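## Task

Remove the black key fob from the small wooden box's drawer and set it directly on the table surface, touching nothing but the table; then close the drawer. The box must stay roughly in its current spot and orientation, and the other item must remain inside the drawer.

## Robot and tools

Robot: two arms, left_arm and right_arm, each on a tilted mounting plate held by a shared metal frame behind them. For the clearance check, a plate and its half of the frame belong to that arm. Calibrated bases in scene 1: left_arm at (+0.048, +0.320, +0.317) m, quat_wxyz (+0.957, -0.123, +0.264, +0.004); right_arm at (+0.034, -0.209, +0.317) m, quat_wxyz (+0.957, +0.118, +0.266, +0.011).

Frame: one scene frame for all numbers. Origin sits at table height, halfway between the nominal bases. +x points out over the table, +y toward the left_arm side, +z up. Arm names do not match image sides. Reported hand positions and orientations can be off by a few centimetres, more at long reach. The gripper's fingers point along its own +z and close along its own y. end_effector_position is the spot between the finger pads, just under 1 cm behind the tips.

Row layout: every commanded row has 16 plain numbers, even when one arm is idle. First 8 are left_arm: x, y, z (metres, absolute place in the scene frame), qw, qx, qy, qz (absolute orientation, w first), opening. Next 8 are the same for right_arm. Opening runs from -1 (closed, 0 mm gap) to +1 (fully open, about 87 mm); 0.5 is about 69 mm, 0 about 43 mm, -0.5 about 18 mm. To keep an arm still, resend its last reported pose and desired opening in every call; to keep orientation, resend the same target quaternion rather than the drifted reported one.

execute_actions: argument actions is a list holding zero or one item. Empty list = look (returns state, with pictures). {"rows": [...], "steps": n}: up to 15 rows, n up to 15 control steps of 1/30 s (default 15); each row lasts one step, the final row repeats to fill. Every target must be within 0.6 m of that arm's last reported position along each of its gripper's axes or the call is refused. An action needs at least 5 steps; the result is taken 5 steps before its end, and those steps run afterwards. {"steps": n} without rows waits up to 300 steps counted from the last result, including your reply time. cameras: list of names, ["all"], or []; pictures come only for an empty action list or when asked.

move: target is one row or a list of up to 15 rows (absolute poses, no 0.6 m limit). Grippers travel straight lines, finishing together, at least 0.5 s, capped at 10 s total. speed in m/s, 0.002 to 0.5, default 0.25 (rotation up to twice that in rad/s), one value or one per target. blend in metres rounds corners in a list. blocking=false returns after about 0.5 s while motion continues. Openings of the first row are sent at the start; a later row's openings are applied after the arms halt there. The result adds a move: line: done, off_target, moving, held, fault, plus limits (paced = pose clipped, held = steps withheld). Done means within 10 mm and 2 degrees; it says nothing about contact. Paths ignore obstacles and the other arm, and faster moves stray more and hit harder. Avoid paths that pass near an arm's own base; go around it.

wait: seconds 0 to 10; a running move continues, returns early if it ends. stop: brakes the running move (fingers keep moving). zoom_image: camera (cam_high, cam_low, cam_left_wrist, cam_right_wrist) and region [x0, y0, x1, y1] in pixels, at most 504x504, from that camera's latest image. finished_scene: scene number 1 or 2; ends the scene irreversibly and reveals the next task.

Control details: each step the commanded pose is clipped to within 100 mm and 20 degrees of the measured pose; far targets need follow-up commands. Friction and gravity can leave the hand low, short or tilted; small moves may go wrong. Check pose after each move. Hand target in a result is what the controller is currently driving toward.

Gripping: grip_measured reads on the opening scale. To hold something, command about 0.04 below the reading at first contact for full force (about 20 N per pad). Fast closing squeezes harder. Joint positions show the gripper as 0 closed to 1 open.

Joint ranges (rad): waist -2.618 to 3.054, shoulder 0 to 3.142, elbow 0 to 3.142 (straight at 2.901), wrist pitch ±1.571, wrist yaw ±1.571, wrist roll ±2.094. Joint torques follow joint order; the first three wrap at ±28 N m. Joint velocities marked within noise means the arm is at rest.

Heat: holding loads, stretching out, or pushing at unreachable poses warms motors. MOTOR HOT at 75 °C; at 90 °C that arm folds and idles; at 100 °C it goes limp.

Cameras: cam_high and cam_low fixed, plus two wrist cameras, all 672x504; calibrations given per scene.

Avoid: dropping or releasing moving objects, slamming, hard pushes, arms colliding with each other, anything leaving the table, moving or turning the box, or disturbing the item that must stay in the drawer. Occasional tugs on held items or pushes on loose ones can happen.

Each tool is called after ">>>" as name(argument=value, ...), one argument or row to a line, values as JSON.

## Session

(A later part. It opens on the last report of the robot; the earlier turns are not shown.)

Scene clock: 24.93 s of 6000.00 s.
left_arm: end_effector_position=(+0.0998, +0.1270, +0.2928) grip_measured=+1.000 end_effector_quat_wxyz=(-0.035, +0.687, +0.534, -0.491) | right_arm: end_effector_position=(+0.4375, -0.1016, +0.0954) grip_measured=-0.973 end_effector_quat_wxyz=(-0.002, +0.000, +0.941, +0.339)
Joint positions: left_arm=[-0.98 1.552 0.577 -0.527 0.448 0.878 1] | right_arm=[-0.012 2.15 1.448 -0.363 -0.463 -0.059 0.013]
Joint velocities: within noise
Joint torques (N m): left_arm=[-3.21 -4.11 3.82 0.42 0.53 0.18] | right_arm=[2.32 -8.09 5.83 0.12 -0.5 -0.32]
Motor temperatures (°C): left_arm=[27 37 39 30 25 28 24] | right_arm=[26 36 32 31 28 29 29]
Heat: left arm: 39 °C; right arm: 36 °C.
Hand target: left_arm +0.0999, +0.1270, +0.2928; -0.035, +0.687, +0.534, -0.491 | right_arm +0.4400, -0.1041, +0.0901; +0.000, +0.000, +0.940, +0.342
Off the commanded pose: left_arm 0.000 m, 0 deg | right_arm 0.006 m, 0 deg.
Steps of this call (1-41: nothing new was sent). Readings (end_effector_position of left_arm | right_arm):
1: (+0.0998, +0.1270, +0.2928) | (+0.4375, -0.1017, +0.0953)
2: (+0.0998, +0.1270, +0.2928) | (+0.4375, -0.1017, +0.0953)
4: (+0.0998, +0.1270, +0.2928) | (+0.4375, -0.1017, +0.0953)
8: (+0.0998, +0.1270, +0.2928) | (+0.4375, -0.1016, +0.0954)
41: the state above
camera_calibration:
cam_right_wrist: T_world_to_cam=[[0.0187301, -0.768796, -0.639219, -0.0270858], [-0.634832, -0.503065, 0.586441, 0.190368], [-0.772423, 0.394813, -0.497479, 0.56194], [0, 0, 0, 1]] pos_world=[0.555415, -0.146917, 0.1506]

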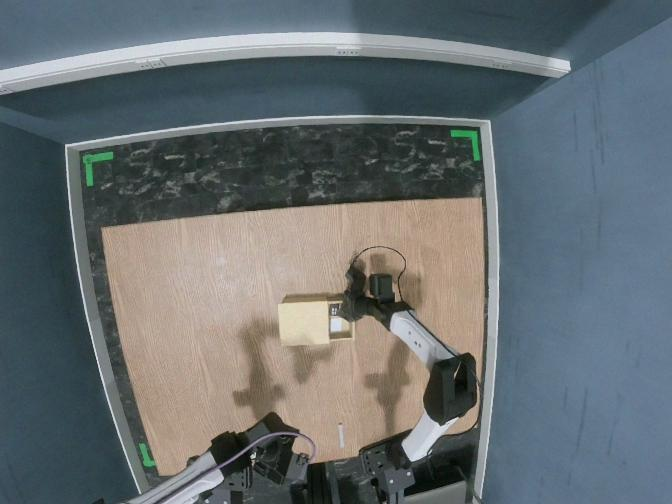

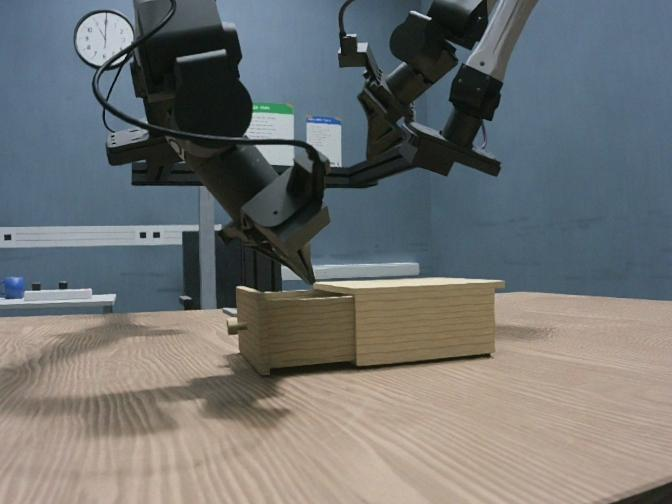

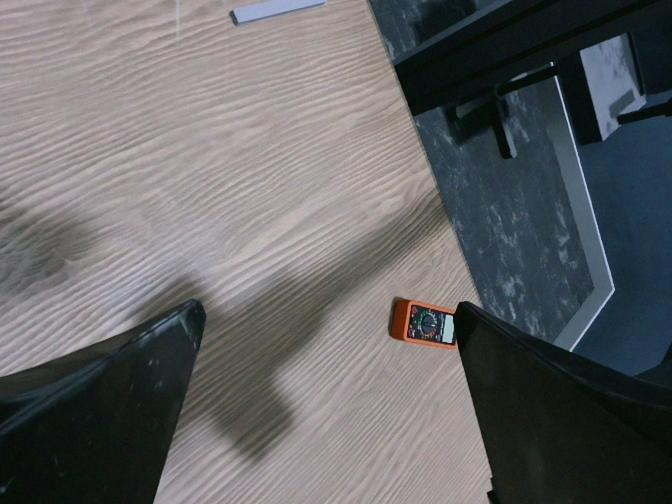

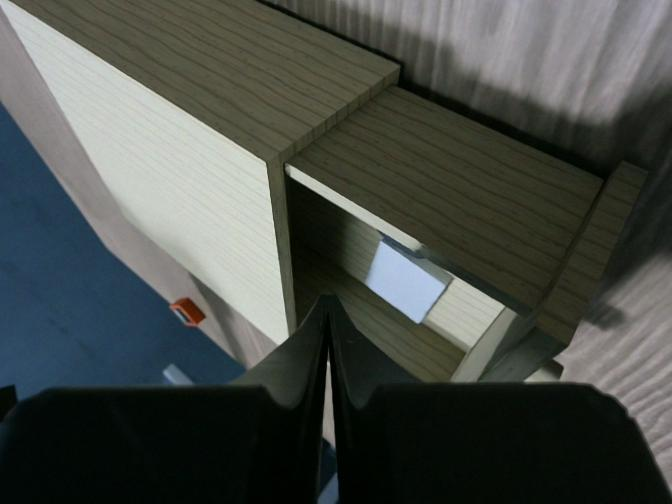

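>>> move(
  target=[
    [0.0998,0.1270,0.2928,-0.035,0.687,0.534,-0.491,1,0.435,-0.120,0.150,0.1228,0.696,0.696,0.1228,0.25],
    [0.0998,0.1270,0.2928,-0.035,0.687,0.534,-0.491,1,0.435,-0.095,0.105,0.1228,0.696,0.696,0.1228,0.25],
  ],
  speed=[0.4,0.12],
  blend=0.01,
  cameras=["cam_right_wrist","cam_low","cam_high"],
)

>>> zoom_image(
  camera="cam_right_wrist",
  region=[180, 130, 500, 350],
)

Scene clock: 29.57 s of 6000.00 s.
left_arm: end_effector_position=(+0.0998, +0.1270, +0.2928) grip_measured=+1.000 end_effector_quat_wxyz=(-0.035, +0.687, +0.534, -0.491) | right_arm: end_effector_position=(+0.4308, -0.0995, +0.1062) grip_measured=+0.250 end_effector_quat_wxyz=(+0.117, +0.695, +0.699, +0.119)
Joint positions: left_arm=[-0.98 1.552 0.577 -0.527 0.448 0.878 1] | right_arm=[0.215 1.911 0.805 0.384 0.368 1.59 0.625]
Joint velocities: within noise
Joint torques (N m): left_arm=[-3.19 -4.11 3.84 0.42 0.54 0.19] | right_arm=[4.7 -5.86 3.58 0.86 0.2 -0.06]
Motor temperatures (°C): left_arm=[27 37 39 30 25 28 24] | right_arm=[26 37 32 31 28 29 29]
Heat: left arm: 39 °C; right arm: 37 °C.
Hand target: left_arm +0.0999, +0.1270, +0.2928; -0.035, +0.687, +0.534, -0.491 | right_arm +0.4348, -0.0951, +0.1051; +0.123, +0.696, +0.696, +0.123
Off the commanded pose: left_arm 0.000 m, 0 deg | right_arm 0.006 m, 1 deg.
Kept back: nothing.
move: done
camera_calibration:
cam_right_wrist: T_world_to_cam=[[-0.943143, -0.0261565, -0.331355, 0.437083], [-0.271574, 0.63543, 0.722826, 0.123097], [0.191646, 0.771716, -0.606405, 0.195075], [0, 0, 0, 1]] pos_world=[0.408276, -0.21733, 0.174146]
Images, in order (width x height): cam_high 672x504, cam_low 672x504, cam_right_wrist 672x504.

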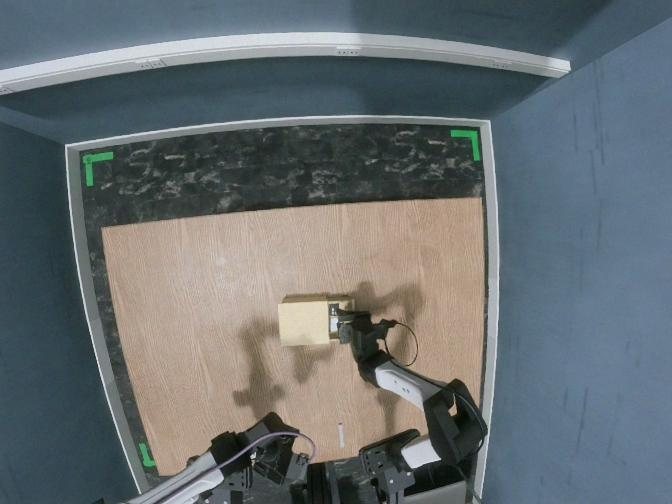

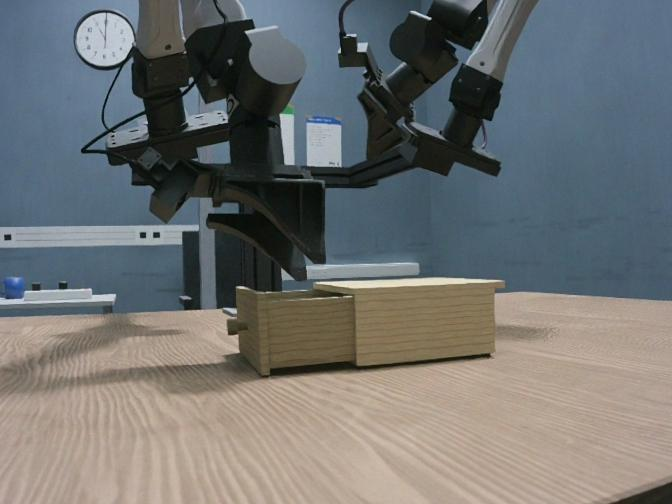

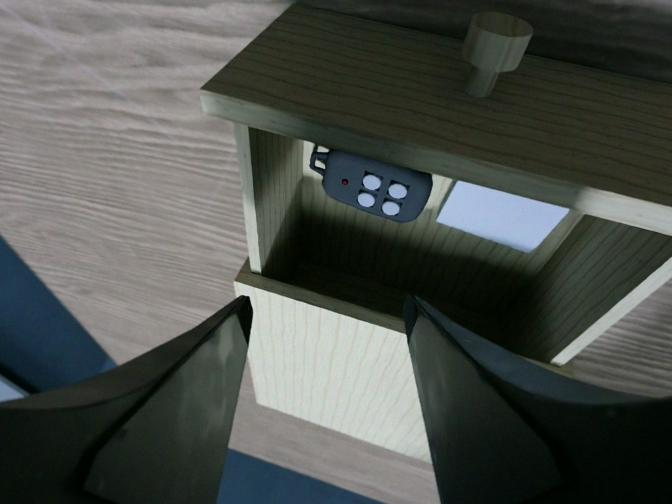

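Scaled by 1.575 from the camera's 672x504 image, which has a finer 960x720 frame.

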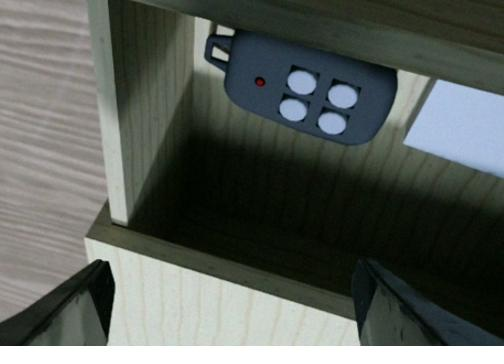

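>>> move(
  target=[0.0998,0.1270,0.2928,-0.035,0.687,0.534,-0.491,1,0.432,-0.085,0.059,0.1228,0.696,0.696,0.1228,0.29],
  speed=0.1,
  cameras=["cam_right_wrist","cam_low"],
)

>>> zoom_image(
  camera="cam_right_wrist",
  region=[180, 150, 500, 370],
)

Scene clock: 33.00 s of 6000.00 s.
left_arm: end_effector_position=(+0.0998, +0.1270, +0.2928) grip_measured=+1.000 end_effector_quat_wxyz=(-0.035, +0.687, +0.534, -0.491) | right_arm: end_effector_position=(+0.4298, -0.0843, +0.0631) grip_measured=+0.290 end_effector_quat_wxyz=(+0.120, +0.696, +0.698, +0.121)
Joint positions: left_arm=[-0.98 1.552 0.577 -0.527 0.448 0.878 1] | right_arm=[0.215 2.108 0.876 0.517 0.369 1.591 0.645]
Joint velocities: within noise
Joint torques (N m): left_arm=[-3.19 -4.07 3.84 0.43 0.54 0.18] | right_arm=[3.32 -6.15 2.71 0.81 0.07 -0.2]
Motor temperatures (°C): left_arm=[27 37 39 30 25 28 24] | right_arm=[26 36 32 31 28 29 29]
Heat: left arm: 39 °C; right arm: 36 °C.
Hand target: left_arm +0.0999, +0.1270, +0.2928; -0.035, +0.687, +0.534, -0.491 | right_arm +0.4318, -0.0851, +0.0590; +0.123, +0.696, +0.696, +0.123
Off the commanded pose: left_arm 0.000 m, 0 deg | right_arm 0.005 m, 0 deg.
Kept back: nothing.
move: done
camera_calibration:
cam_right_wrist: T_world_to_cam=[[-0.940954, -0.0231474, -0.337743, 0.42203], [-0.274529, 0.635945, 0.721254, 0.145747], [0.198091, 0.771387, -0.604749, 0.154504], [0, 0, 0, 1]] pos_world=[0.406516, -0.202101, 0.130854]
Images, in order (width x height): cam_low 672x504, cam_right_wrist 672x504.

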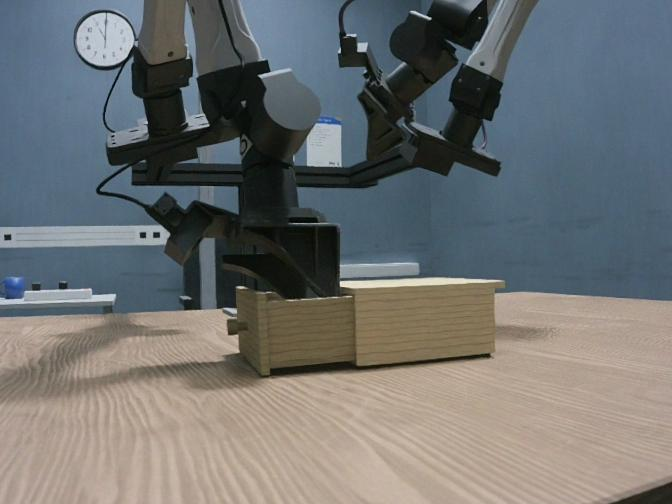

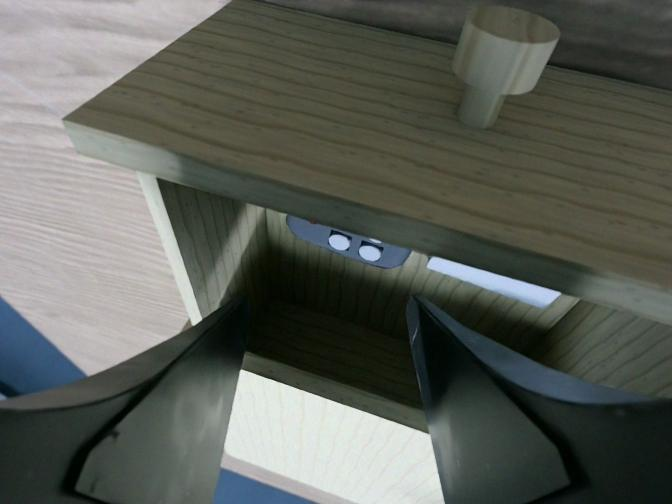

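Scaled by 1.575 from the camera's 672x504 image, which has a finer 960x720 frame.

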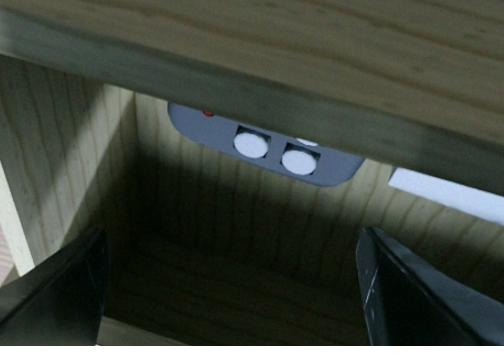

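>>> move(
  target=[
    [0.0998,0.1270,0.2928,-0.035,0.687,0.534,-0.491,1,0.435,-0.096,0.070,0.0493,0.7054,0.7054,0.0493,0.29],
    [0.0998,0.1270,0.2928,-0.035,0.687,0.534,-0.491,1,0.437,-0.0935,0.044,0.0493,0.7054,0.7054,0.0493,0.29],
  ],
  speed=0.1,
  cameras=["cam_right_wrist","cam_low"],
)

>>> zoom_image(
  camera="cam_right_wrist",
  region=[180, 150, 500, 370],
)

Scene clock: 36.50 s of 6000.00 s.
left_arm: end_effector_position=(+0.0998, +0.1270, +0.2928) grip_measured=+1.000 end_effector_quat_wxyz=(-0.035, +0.687, +0.534, -0.491) | right_arm: end_effector_position=(+0.4353, -0.0913, +0.0497) grip_measured=+0.290 end_effector_quat_wxyz=(+0.050, +0.702, +0.709, +0.049)
Joint positions: left_arm=[-0.98 1.552 0.577 -0.527 0.448 0.878 1] | right_arm=[0.18 2.134 1.106 0.108 0.34 1.631 0.645]
Joint velocities: within noise
Joint torques (N m): left_arm=[-3.19 -4.07 3.82 0.43 0.55 0.19] | right_arm=[3 -6.8 3.74 0.44 0.03 -0.14]
Motor temperatures (°C): left_arm=[27 37 39 30 25 28 24] | right_arm=[26 36 32 31 28 29 29]
Heat: left arm: 39 °C; right arm: 36 °C.
Hand target: left_arm +0.0999, +0.1270, +0.2928; -0.035, +0.687, +0.534, -0.491 | right_arm +0.4369, -0.0936, +0.0442; +0.049, +0.705, +0.705, +0.049
Off the commanded pose: left_arm 0.000 m, 0 deg | right_arm 0.006 m, 1 deg.
Kept back: nothing.
move: done
camera_calibration:
cam_right_wrist: T_world_to_cam=[[-0.98947, -0.0311701, -0.141345, 0.433083], [-0.128469, 0.638974, 0.758425, 0.0962427], [0.0666754, 0.768597, -0.63625, 0.209267], [0, 0, 0, 1]] pos_world=[0.426934, -0.208839, 0.121367]
Images, in order (width x height): cam_low 672x504, cam_right_wrist 672x504.

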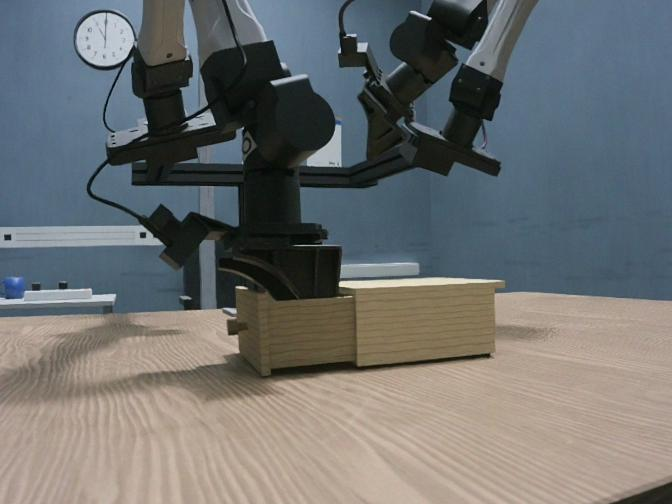

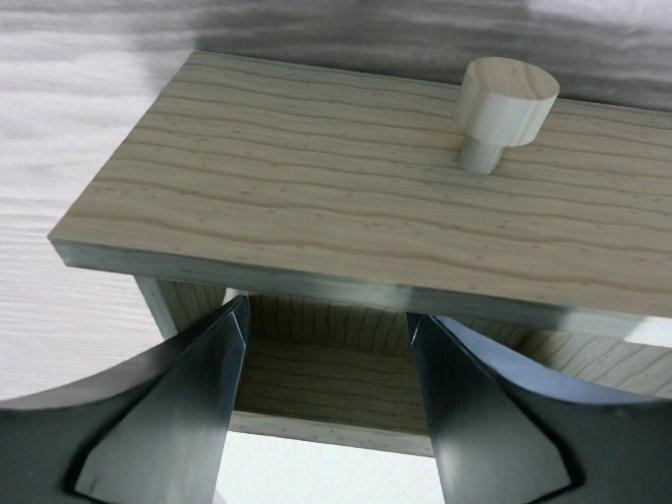

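Scaled by 1.575 from the camera's 672x504 image, which has a finer 960x720 frame.

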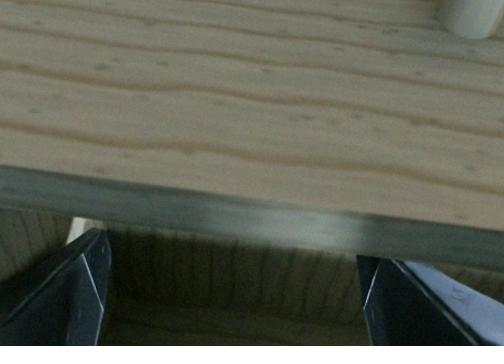

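>>> move(
  target=[0.0998,0.1270,0.2928,-0.035,0.687,0.534,-0.491,1,0.437,-0.0955,0.031,0.0493,0.7054,0.7054,0.0493,0.29],
  speed=0.05,
  cameras=["cam_right_wrist","cam_low","cam_high"],
)

>>> zoom_image(
  camera="cam_right_wrist",
  region=[180, 200, 500, 420],
)

Scene clock: 37.47 s of 6000.00 s.
left_arm: end_effector_position=(+0.0998, +0.1270, +0.2928) grip_measured=+1.000 end_effector_quat_wxyz=(-0.035, +0.687, +0.534, -0.491) | right_arm: end_effector_position=(+0.4330, -0.0925, +0.0380) grip_measured=+0.290 end_effector_quat_wxyz=(+0.046, +0.704, +0.707, +0.046)
Joint positions: left_arm=[-0.98 1.552 0.577 -0.527 0.448 0.878 1] | right_arm=[0.168 2.173 1.124 0.121 0.33 1.631 0.645]
Joint velocities: within noise
Joint torques (N m): left_arm=[-3.22 -4.08 3.79 0.44 0.54 0.2] | right_arm=[2.77 -6.53 3.78 0.55 0.01 -0.26]
Motor temperatures (°C): left_arm=[27 37 39 30 25 28 24] | right_arm=[26 36 32 31 28 29 29]
Heat: left arm: 39 °C; right arm: 36 °C.
Hand target: left_arm +0.0999, +0.1270, +0.2928; -0.035, +0.687, +0.534, -0.491 | right_arm +0.4368, -0.0957, +0.0312; +0.049, +0.705, +0.705, +0.049
Off the commanded pose: left_arm 0.000 m, 0 deg | right_arm 0.009 m, 1 deg.
Kept back: nothing.
move: done
camera_calibration:
cam_right_wrist: T_world_to_cam=[[-0.991081, -0.0249386, -0.130908, 0.430055], [-0.116557, 0.638428, 0.760805, 0.10031], [0.0646019, 0.769278, -0.63564, 0.203818], [0, 0, 0, 1]] pos_world=[0.424744, -0.210108, 0.109536]
Images, in order (width x height): cam_high 672x504, cam_low 672x504, cam_right_wrist 672x504.

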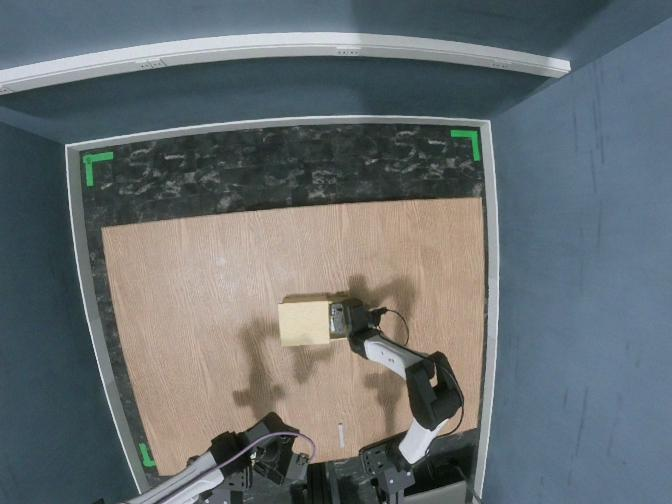

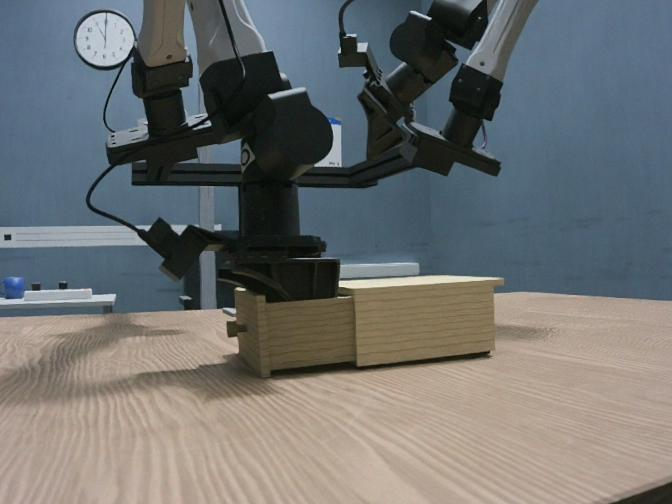

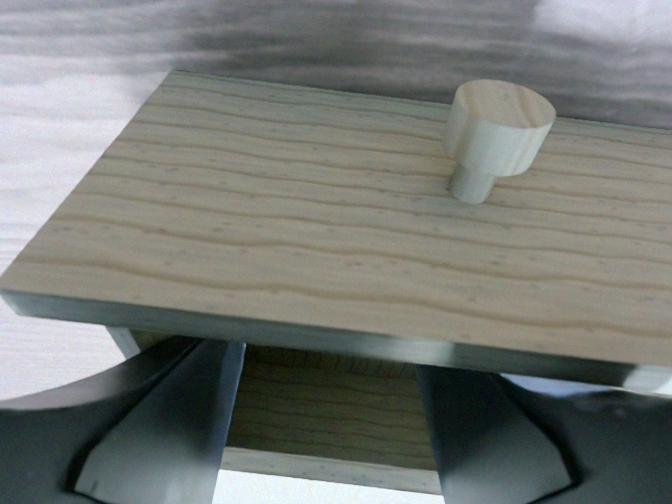

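Scaled by 1.575 from the camera's 672x504 image, which has a finer 960x720 frame.

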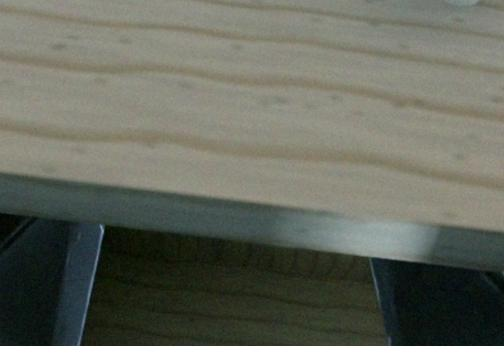

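>>> move(
  target=[0.0998,0.1270,0.2928,-0.035,0.687,0.534,-0.491,1,0.437,-0.0955,0.031,0.0493,0.7054,0.7054,0.0493,0.0],
  speed=0.05,
  cameras=["cam_right_wrist","cam_low"],
)

>>> zoom_image(
  camera="cam_right_wrist",
  region=[180, 200, 500, 420],
)

Scene clock: 38.40 s of 6000.00 s.
left_arm: end_effector_position=(+0.0998, +0.1270, +0.2928) grip_measured=+1.000 end_effector_quat_wxyz=(-0.035, +0.687, +0.534, -0.491) | right_arm: end_effector_position=(+0.4339, -0.0919, +0.0383) grip_measured=+0.000 end_effector_quat_wxyz=(+0.046, +0.704, +0.707, +0.048)
Joint positions: left_arm=[-0.98 1.552 0.577 -0.527 0.448 0.878 1] | right_arm=[0.168 2.173 1.124 0.125 0.327 1.63 0.5]
Joint velocities: within noise
Joint torques (N m): left_arm=[-3.26 -4.05 3.82 0.43 0.55 0.18] | right_arm=[2.73 -6.65 3.78 0.53 0.02 -0.27]
Motor temperatures (°C): left_arm=[27 37 39 30 25 28 24] | right_arm=[26 36 32 31 28 29 29]
Heat: left arm: 39 °C; right arm: 36 °C.
Hand target: left_arm +0.0999, +0.1270, +0.2928; -0.035, +0.687, +0.534, -0.491 | right_arm +0.4369, -0.0957, +0.0312; +0.049, +0.705, +0.705, +0.049
Off the commanded pose: left_arm 0.000 m, 0 deg | right_arm 0.009 m, 0 deg.
Kept back: nothing.
move: done
camera_calibration:
cam_right_wrist: T_world_to_cam=[[-0.990641, -0.024078, -0.134353, 0.431003], [-0.1189, 0.635626, 0.762786, 0.10047], [0.067032, 0.771622, -0.63254, 0.202468], [0, 0, 0, 1]] pos_world=[0.425343, -0.209712, 0.109339]
Images, in order (width x height): cam_low 672x504, cam_right_wrist 672x504.

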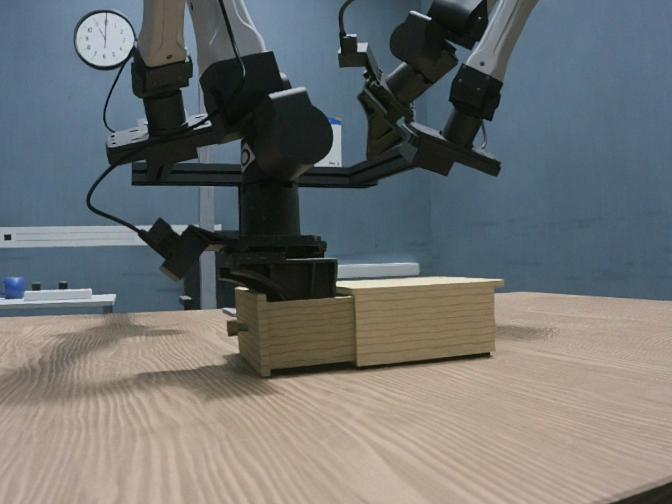

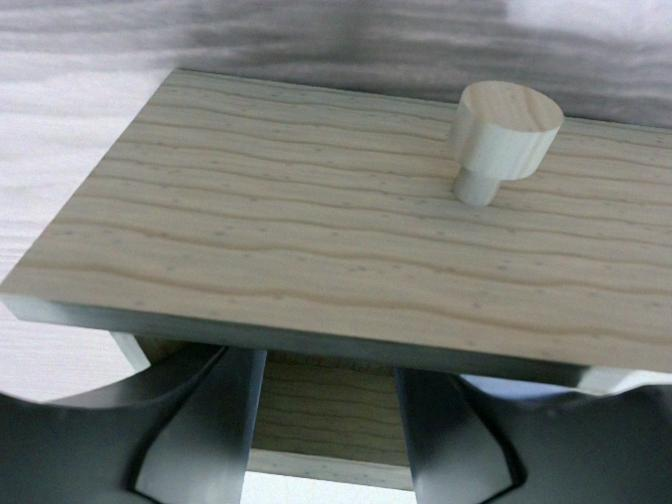

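Scaled by 1.575 from the camera's 672x504 image, which has a finer 960x720 frame.

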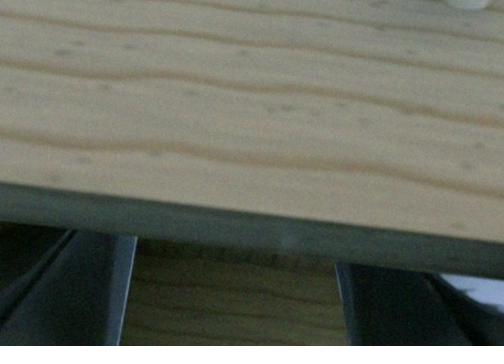

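>>> move(
  target=[0.0998,0.1270,0.2928,-0.035,0.687,0.534,-0.491,1,0.437,-0.0955,0.031,0.0493,0.7054,0.7054,0.0493,-0.15],
  speed=0.05,
  cameras=[],
)

Scene clock: 39.33 s of 6000.00 s.
left_arm: end_effector_position=(+0.0998, +0.1270, +0.2928) grip_measured=+1.000 end_effector_quat_wxyz=(-0.035, +0.687, +0.534, -0.491) | right_arm: end_effector_position=(+0.4326, -0.0911, +0.0383) grip_measured=-0.149 end_effector_quat_wxyz=(+0.043, +0.702, +0.709, +0.048)
Joint positions: left_arm=[-0.98 1.552 0.577 -0.527 0.448 0.878 1] | right_arm=[0.168 2.173 1.124 0.12 0.322 1.625 0.425]
Joint velocities: within noise
Joint torques (N m): left_arm=[-3.19 -4.07 3.82 0.43 0.54 0.18] | right_arm=[2.76 -6.56 3.77 0.56 0.06 -0.19]
Motor temperatures (°C): left_arm=[27 37 39 30 25 28 24] | right_arm=[26 36 32 31 28 29 29]
Heat: left arm: 39 °C; right arm: 36 °C.
Hand target: left_arm +0.0999, +0.1270, +0.2928; -0.035, +0.687, +0.534, -0.491 | right_arm +0.4368, -0.0957, +0.0313; +0.049, +0.705, +0.705, +0.049
Off the commanded pose: left_arm 0.000 m, 0 deg | right_arm 0.010 m, 1 deg.
Kept back: nothing.
move: done
No camera images: "cameras" was empty.

>>> move(
  target=[
    [0.0998,0.1270,0.2928,-0.035,0.687,0.534,-0.491,1,0.437,-0.0955,0.031,0.0493,0.7054,0.7054,0.0493,0.29],
    [0.0998,0.1270,0.2928,-0.035,0.687,0.534,-0.491,1,0.440,-0.0985,0.019,0.0493,0.7054,0.7054,0.0493,0.29],
  ],
  speed=0.05,
  cameras=["cam_right_wrist","cam_low"],
)

>>> zoom_image(
  camera="cam_right_wrist",
  region=[180, 200, 500, 420],
)

Scene clock: 41.33 s of 6000.00 s.
left_arm: end_effector_position=(+0.0998, +0.1270, +0.2928) grip_measured=+1.000 end_effector_quat_wxyz=(-0.035, +0.687, +0.534, -0.491) | right_arm: end_effector_position=(+0.4325, -0.0890, +0.0349) grip_measured=+0.290 end_effector_quat_wxyz=(+0.036, +0.701, +0.711, +0.046)
Joint positions: left_arm=[-0.98 1.552 0.577 -0.527 0.448 0.878 1] | right_arm=[0.166 2.189 1.145 0.103 0.313 1.625 0.645]
Joint velocities: within noise
Joint torques (N m): left_arm=[-3.23 -4.07 3.86 0.43 0.54 0.18] | right_arm=[1.14 -4.82 4.68 0.81 0.08 -0.38]
Motor temperatures (°C): left_arm=[27 37 39 30 25 28 24] | right_arm=[26 36 32 31 28 29 29]
Heat: left arm: 39 °C; right arm: 36 °C.
Hand target: left_arm +0.0999, +0.1270, +0.2928; -0.035, +0.687, +0.534, -0.491 | right_arm +0.4390, -0.0990, +0.0202; +0.049, +0.705, +0.705, +0.049
Off the commanded pose: left_arm 0.000 m, 0 deg | right_arm 0.020 m, 2 deg.
Kept back: nothing.
move: off_target (right_arm)
camera_calibration:
cam_right_wrist: T_world_to_cam=[[-0.992408, -0.0330367, -0.11847, 0.428622], [-0.112949, 0.626011, 0.771591, 0.0973404], [0.0486727, 0.779114, -0.62499, 0.206537], [0, 0, 0, 1]] pos_world=[0.426309, -0.207692, 0.104755]
Images, in order (width x height): cam_low 672x504, cam_right_wrist 672x504.

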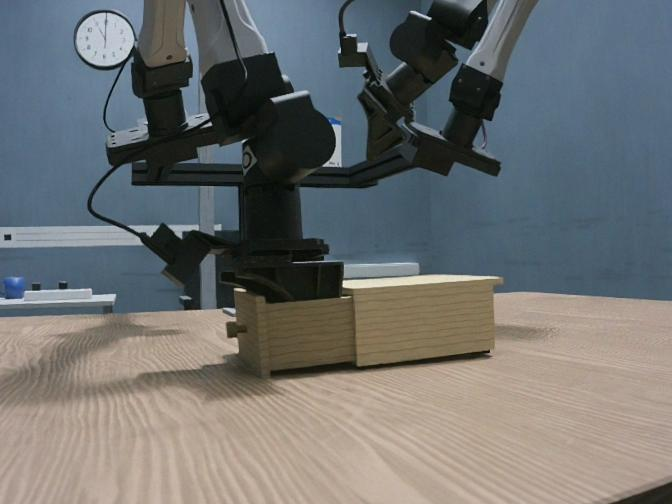

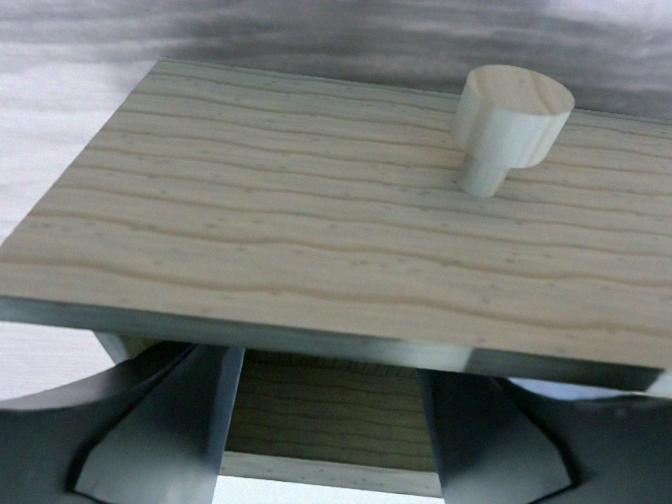

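Scaled by 1.575 from the camera's 672x504 image, which has a finer 960x720 frame.

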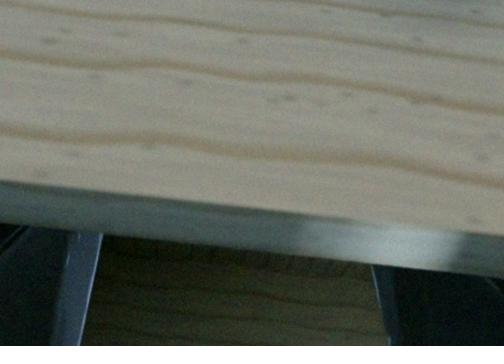

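>>> move(
  target=[
    [0.0998,0.1270,0.2928,-0.035,0.687,0.534,-0.491,1,0.439,-0.099,0.025,0.0493,0.7054,0.7054,0.0493,0.29],
    [0.0998,0.1270,0.2928,-0.035,0.687,0.534,-0.491,1,0.439,-0.099,0.025,0.0493,0.7054,0.7054,0.0493,0.0],
  ],
  speed=0.05,
  cameras=["cam_right_wrist","cam_low"],
)

>>> zoom_image(
  camera="cam_low",
  region=[210, 230, 520, 400],
)

Scene clock: 44.93 s of 6000.00 s.
left_arm: end_effector_position=(+0.0998, +0.1270, +0.2928) grip_measured=+1.000 end_effector_quat_wxyz=(-0.035, +0.687, +0.534, -0.491) | right_arm: end_effector_position=(+0.4309, -0.0839, +0.0363) grip_measured=+0.001 end_effector_quat_wxyz=(+0.025, +0.695, +0.716, +0.055)
Joint positions: left_arm=[-0.98 1.552 0.577 -0.527 0.448 0.878 1] | right_arm=[0.166 2.188 1.144 0.101 0.283 1.61 0.5]
Joint velocities: within noise
Joint torques (N m): left_arm=[-3.22 -4.07 3.81 0.43 0.54 0.18] | right_arm=[1.63 -6.57 3.21 0.76 0.36 -0.19]
Motor temperatures (°C): left_arm=[27 37 39 30 25 28 24] | right_arm=[26 36 32 31 28 29 29]
Heat: left arm: 39 °C; right arm: 36 °C.
Hand target: left_arm +0.0999, +0.1270, +0.2928; -0.035, +0.687, +0.534, -0.491 | right_arm +0.4383, -0.0992, +0.0260; +0.049, +0.705, +0.705, +0.049
Off the commanded pose: left_arm 0.000 m, 0 deg | right_arm 0.021 m, 3 deg.
Kept back: nothing.
move: off_target (right_arm); target 2's new opening was sent with right_arm's hand 0.016 m and 2 deg from that target
camera_calibration:
cam_right_wrist: T_world_to_cam=[[-0.992033, -0.0484812, -0.116272, 0.425841], [-0.1219, 0.60227, 0.788931, 0.0941387], [0.0317788, 0.796819, -0.603381, 0.211532], [0, 0, 0, 1]] pos_world=[0.427202, -0.204604, 0.102879]
Images, in order (width x height): cam_low 672x504, cam_right_wrist 672x504.

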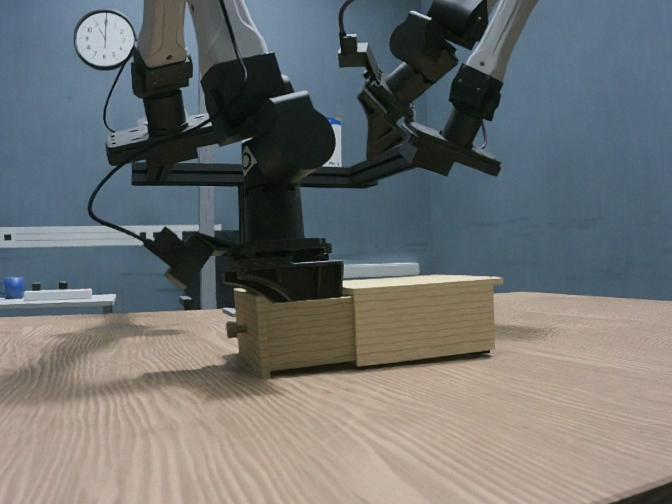

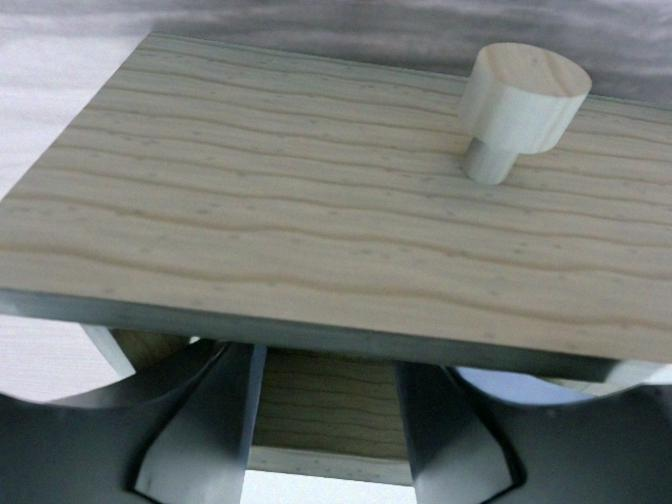

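Scaled by 1.626 from the camera's 672x504 image, which has a finer 960x720 frame.

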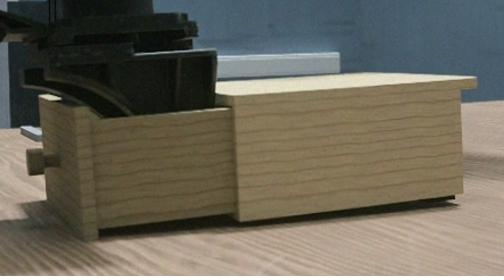

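>>> move(
  target=[
    [0.0998,0.1270,0.2928,-0.035,0.687,0.534,-0.491,1,0.434,-0.088,0.075,0.0493,0.7054,0.7054,0.0493,0.0],
    [0.0998,0.1270,0.2928,-0.035,0.687,0.534,-0.491,1,0.435,-0.097,0.110,0.1106,0.6985,0.6985,-0.1106,0.29],
    [0.0998,0.1270,0.2928,-0.035,0.687,0.534,-0.491,1,0.438,-0.095,0.059,0.1106,0.6985,0.6985,-0.1106,0.29],
  ],
  speed=[0.1,0.25,0.12],
  blend=[0.01,0.0,0.0],
  cameras=["cam_right_wrist","cam_low","cam_high"],
)

>>> zoom_image(
  camera="cam_right_wrist",
  region=[180, 130, 500, 350],
)

>>> zoom_image(
  camera="cam_low",
  region=[210, 230, 520, 400],
)

Scene clock: 49.20 s of 6000.00 s.
left_arm: end_effector_position=(+0.0998, +0.1270, +0.2928) grip_measured=+1.000 end_effector_quat_wxyz=(-0.035, +0.687, +0.534, -0.491) | right_arm: end_effector_position=(+0.4350, -0.0935, +0.0650) grip_measured=+0.290 end_effector_quat_wxyz=(+0.110, +0.697, +0.700, -0.111)
Joint positions: left_arm=[-0.98 1.552 0.577 -0.527 0.448 0.878 1] | right_arm=[0.313 2.204 1.375 -0.382 0.689 1.864 0.645]
Joint velocities: within noise
Joint torques (N m): left_arm=[-3.21 -4.1 3.84 0.44 0.54 0.19] | right_arm=[4.14 -7.41 4.82 -0.04 0.19 -0.21]
Motor temperatures (°C): left_arm=[27 37 39 30 25 27 24] | right_arm=[26 37 32 31 28 29 29]
Heat: left arm: 39 °C; right arm: 37 °C.
Hand target: left_arm +0.0999, +0.1270, +0.2928; -0.035, +0.687, +0.534, -0.491 | right_arm +0.4380, -0.0951, +0.0592; +0.111, +0.698, +0.698, -0.111
Off the commanded pose: left_arm 0.000 m, 0 deg | right_arm 0.007 m, 0 deg.
Kept back: nothing.
move: done
camera_calibration:
cam_right_wrist: T_world_to_cam=[[-0.999704, -0.0232907, 0.0070846, 0.430505], [-0.0158862, 0.844646, 0.53509, 0.0707629], [-0.0184466, 0.534819, -0.844765, 0.249425], [0, 0, 0, 1]] pos_world=[0.436103, -0.18314, 0.169791]
Images, in order (width x height): cam_high 672x504, cam_low 672x504, cam_right_wrist 672x504.

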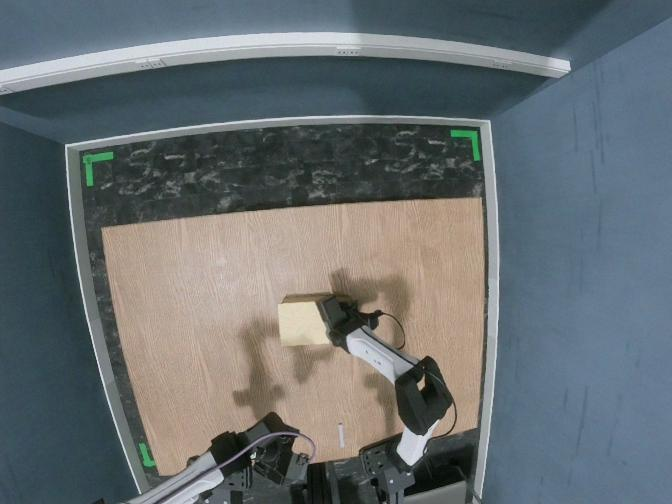

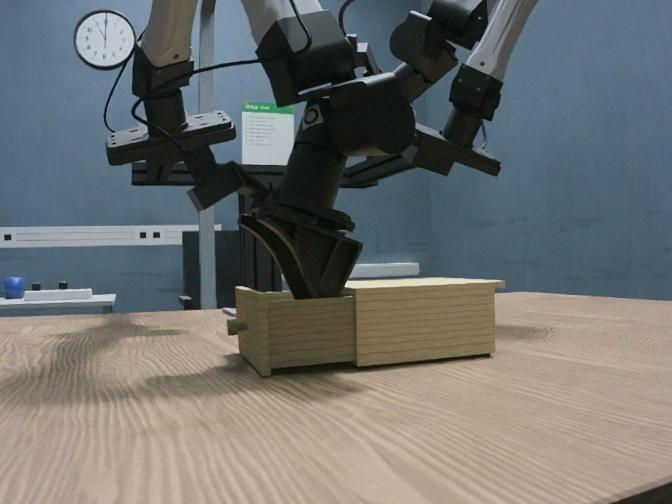

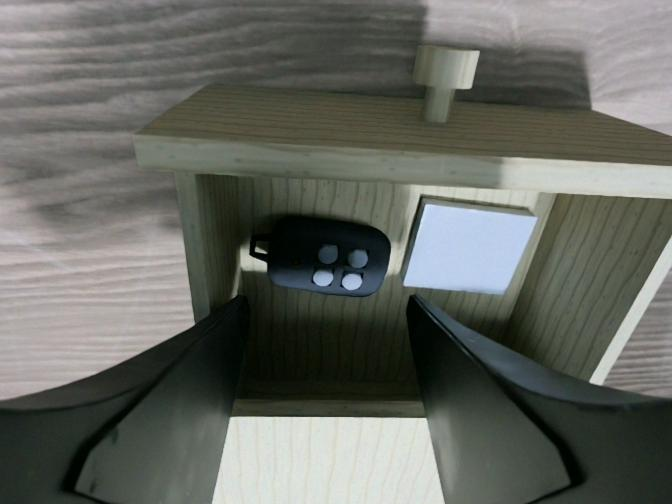

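Scaled by 1.575 from the camera's 672x504 image, which has a finer 960x720 frame.

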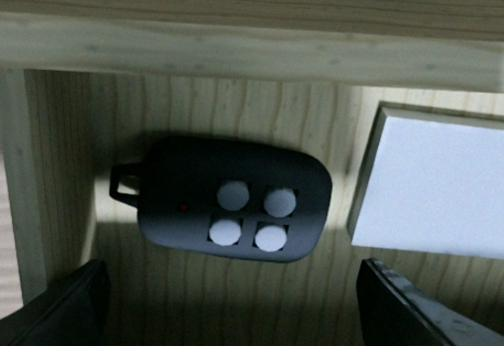

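Scaled by 1.626 from the camera's 672x504 image, which has a finer 960x720 frame.

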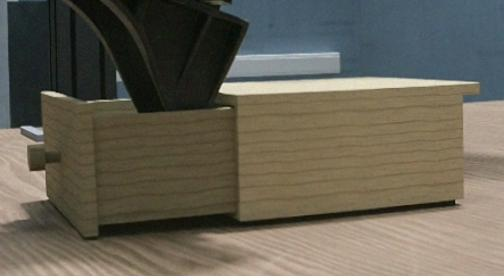

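>>> zoom_image(
  camera="cam_low",
  region=[270, 240, 390, 330],
)

Scaled by 4.200 from the camera's 672x504 image, which has a finer 960x720 frame.

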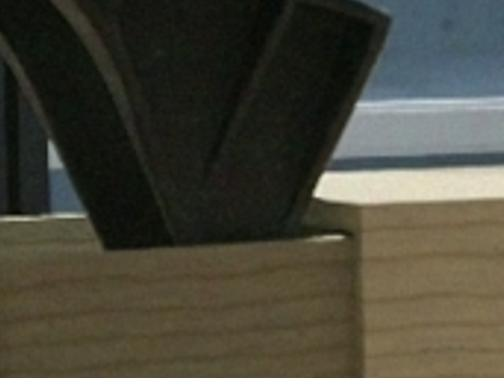

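>>> move(
  target=[
    [0.0998,0.1270,0.2928,-0.035,0.687,0.534,-0.491,1,0.4375,-0.101,0.056,0.0740,0.7032,0.7032,-0.0740,0.25],
    [0.0998,0.1270,0.2928,-0.035,0.687,0.534,-0.491,1,0.4380,-0.0995,0.029,0.0740,0.7032,0.7032,-0.0740,0.25],
  ],
  speed=0.08,
  blend=0.005,
  cameras=["cam_right_wrist","cam_low"],
)

>>> zoom_image(
  camera="cam_right_wrist",
  region=[180, 180, 500, 400],
)

>>> zoom_image(
  camera="cam_low",
  region=[210, 230, 520, 400],
)

Scene clock: 55.53 s of 6000.00 s.
left_arm: end_effector_position=(+0.0998, +0.1270, +0.2928) grip_measured=+1.000 end_effector_quat_wxyz=(-0.035, +0.687, +0.534, -0.491) | right_arm: end_effector_position=(+0.4310, -0.0978, +0.0406) grip_measured=+0.250 end_effector_quat_wxyz=(+0.070, +0.697, +0.709, -0.081)
Joint positions: left_arm=[-0.98 1.552 0.577 -0.527 0.448 0.878 1] | right_arm=[0.244 2.234 1.343 -0.258 0.563 1.759 0.625]
Joint velocities: within noise
Joint torques (N m): left_arm=[-3.22 -4.12 3.84 0.44 0.53 0.19] | right_arm=[3.07 -6.2 5.23 0.34 0.11 -0.25]
Motor temperatures (°C): left_arm=[27 37 39 30 25 27 23] | right_arm=[26 37 32 30 28 29 29]
Heat: left arm: 39 °C; right arm: 37 °C.
Hand target: left_arm +0.0999, +0.1270, +0.2928; -0.035, +0.687, +0.534, -0.491 | right_arm +0.4376, -0.0998, +0.0296; +0.074, +0.703, +0.703, -0.074
Off the commanded pose: left_arm 0.000 m, 0 deg | right_arm 0.014 m, 1 deg.
Kept back: nothing.
move: off_target (right_arm); blend cut to 0 m at target 1
camera_calibration:
cam_right_wrist: T_world_to_cam=[[-0.999146, -0.0360982, 0.0201097, 0.42453], [-0.0160279, 0.787122, 0.616589, 0.0785355], [-0.0380865, 0.61574, -0.787029, 0.24499], [0, 0, 0, 1]] pos_world=[0.434757, -0.197343, 0.135853]
Images, in order (width x height): cam_low 672x504, cam_right_wrist 672x504.

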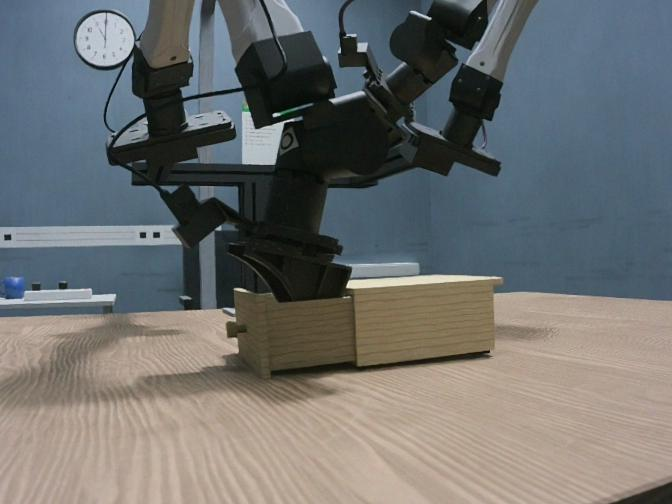

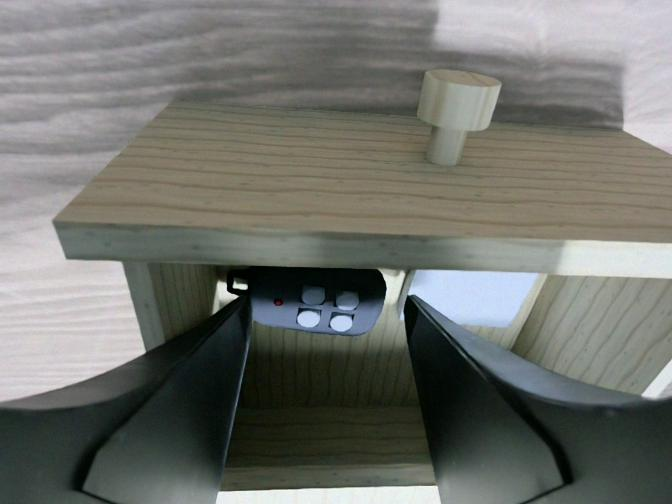

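Scaled by 1.575 from the camera's 672x504 image, which has a finer 960x720 frame.

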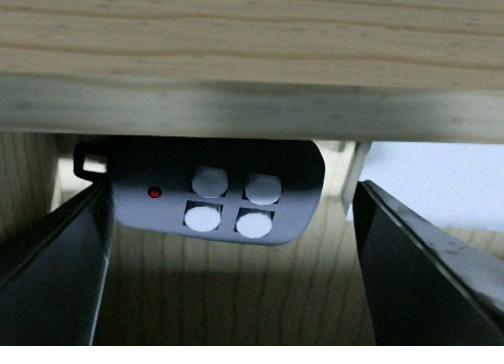

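Scaled by 1.626 from the camera's 672x504 image, which has a finer 960x720 frame.

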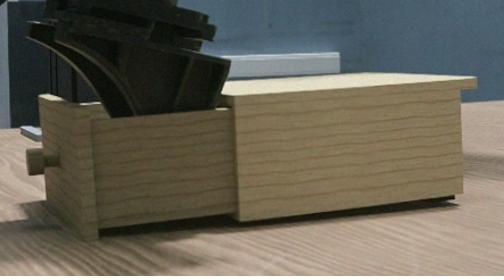

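>>> move(
  target=[
    [0.0998,0.1270,0.2928,-0.035,0.687,0.534,-0.491,1,0.439,-0.094,0.075,0.0740,0.7032,0.7032,-0.0740,0.28],
    [0.0998,0.1270,0.2928,-0.035,0.687,0.534,-0.491,1,0.439,-0.0945,0.030,0.0740,0.7032,0.7032,-0.0740,0.28],
  ],
  speed=0.1,
  cameras=["cam_right_wrist","cam_low"],
)

Scene clock: 58.20 s of 6000.00 s.
left_arm: end_effector_position=(+0.0998, +0.1270, +0.2928) grip_measured=+1.000 end_effector_quat_wxyz=(-0.035, +0.687, +0.534, -0.491) | right_arm: end_effector_position=(+0.4297, -0.0906, +0.0399) grip_measured=+0.280 end_effector_quat_wxyz=(+0.066, +0.695, +0.711, -0.081)
Joint positions: left_arm=[-0.98 1.552 0.577 -0.527 0.448 0.878 1] | right_arm=[0.257 2.246 1.357 -0.271 0.56 1.769 0.64]
Joint velocities: within noise
Joint torques (N m): left_arm=[-3.21 -4.12 3.88 0.44 0.54 0.2] | right_arm=[3.12 -6.67 5.18 0.31 0.19 -0.19]
Motor temperatures (°C): left_arm=[27 37 39 30 25 27 23] | right_arm=[26 37 32 30 28 29 29]
Heat: left arm: 39 °C; right arm: 37 °C.
Hand target: left_arm +0.0999, +0.1270, +0.2928; -0.035, +0.687, +0.534, -0.491 | right_arm +0.4387, -0.0948, +0.0307; +0.074, +0.703, +0.703, -0.074
Off the commanded pose: left_arm 0.000 m, 0 deg | right_arm 0.014 m, 2 deg.
Kept back: nothing.
move: off_target (right_arm)
camera_calibration:
cam_right_wrist: T_world_to_cam=[[-0.998856, -0.0403566, 0.0256347, 0.422773], [-0.0156577, 0.782737, 0.622156, 0.0725317], [-0.0451733, 0.621043, -0.782474, 0.243358], [0, 0, 0, 1]] pos_world=[0.434419, -0.190847, 0.134458]
Images, in order (width x height): cam_low 672x504, cam_right_wrist 672x504.

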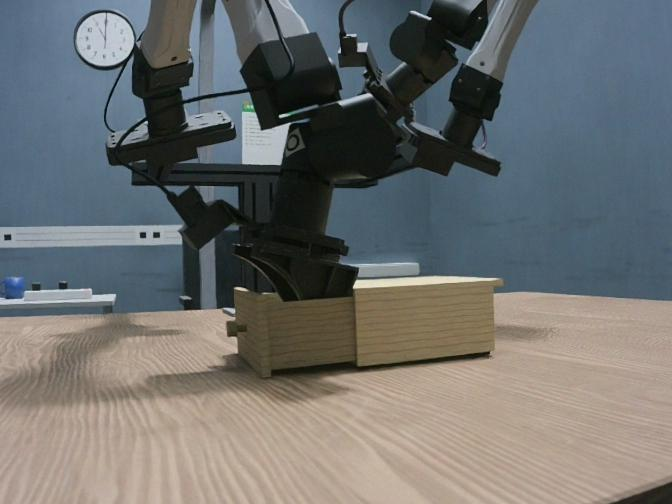

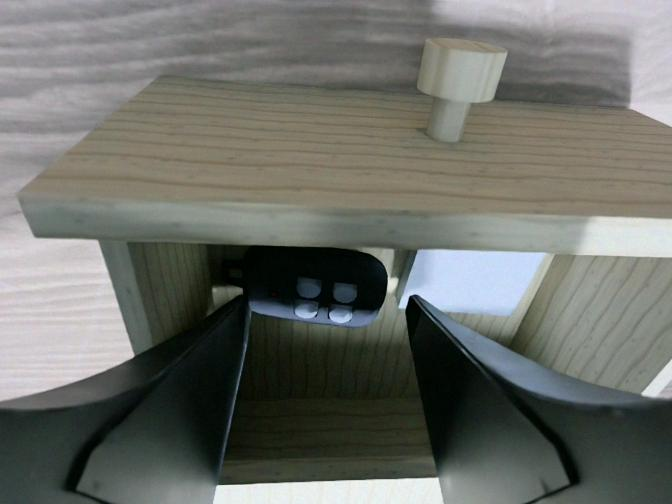

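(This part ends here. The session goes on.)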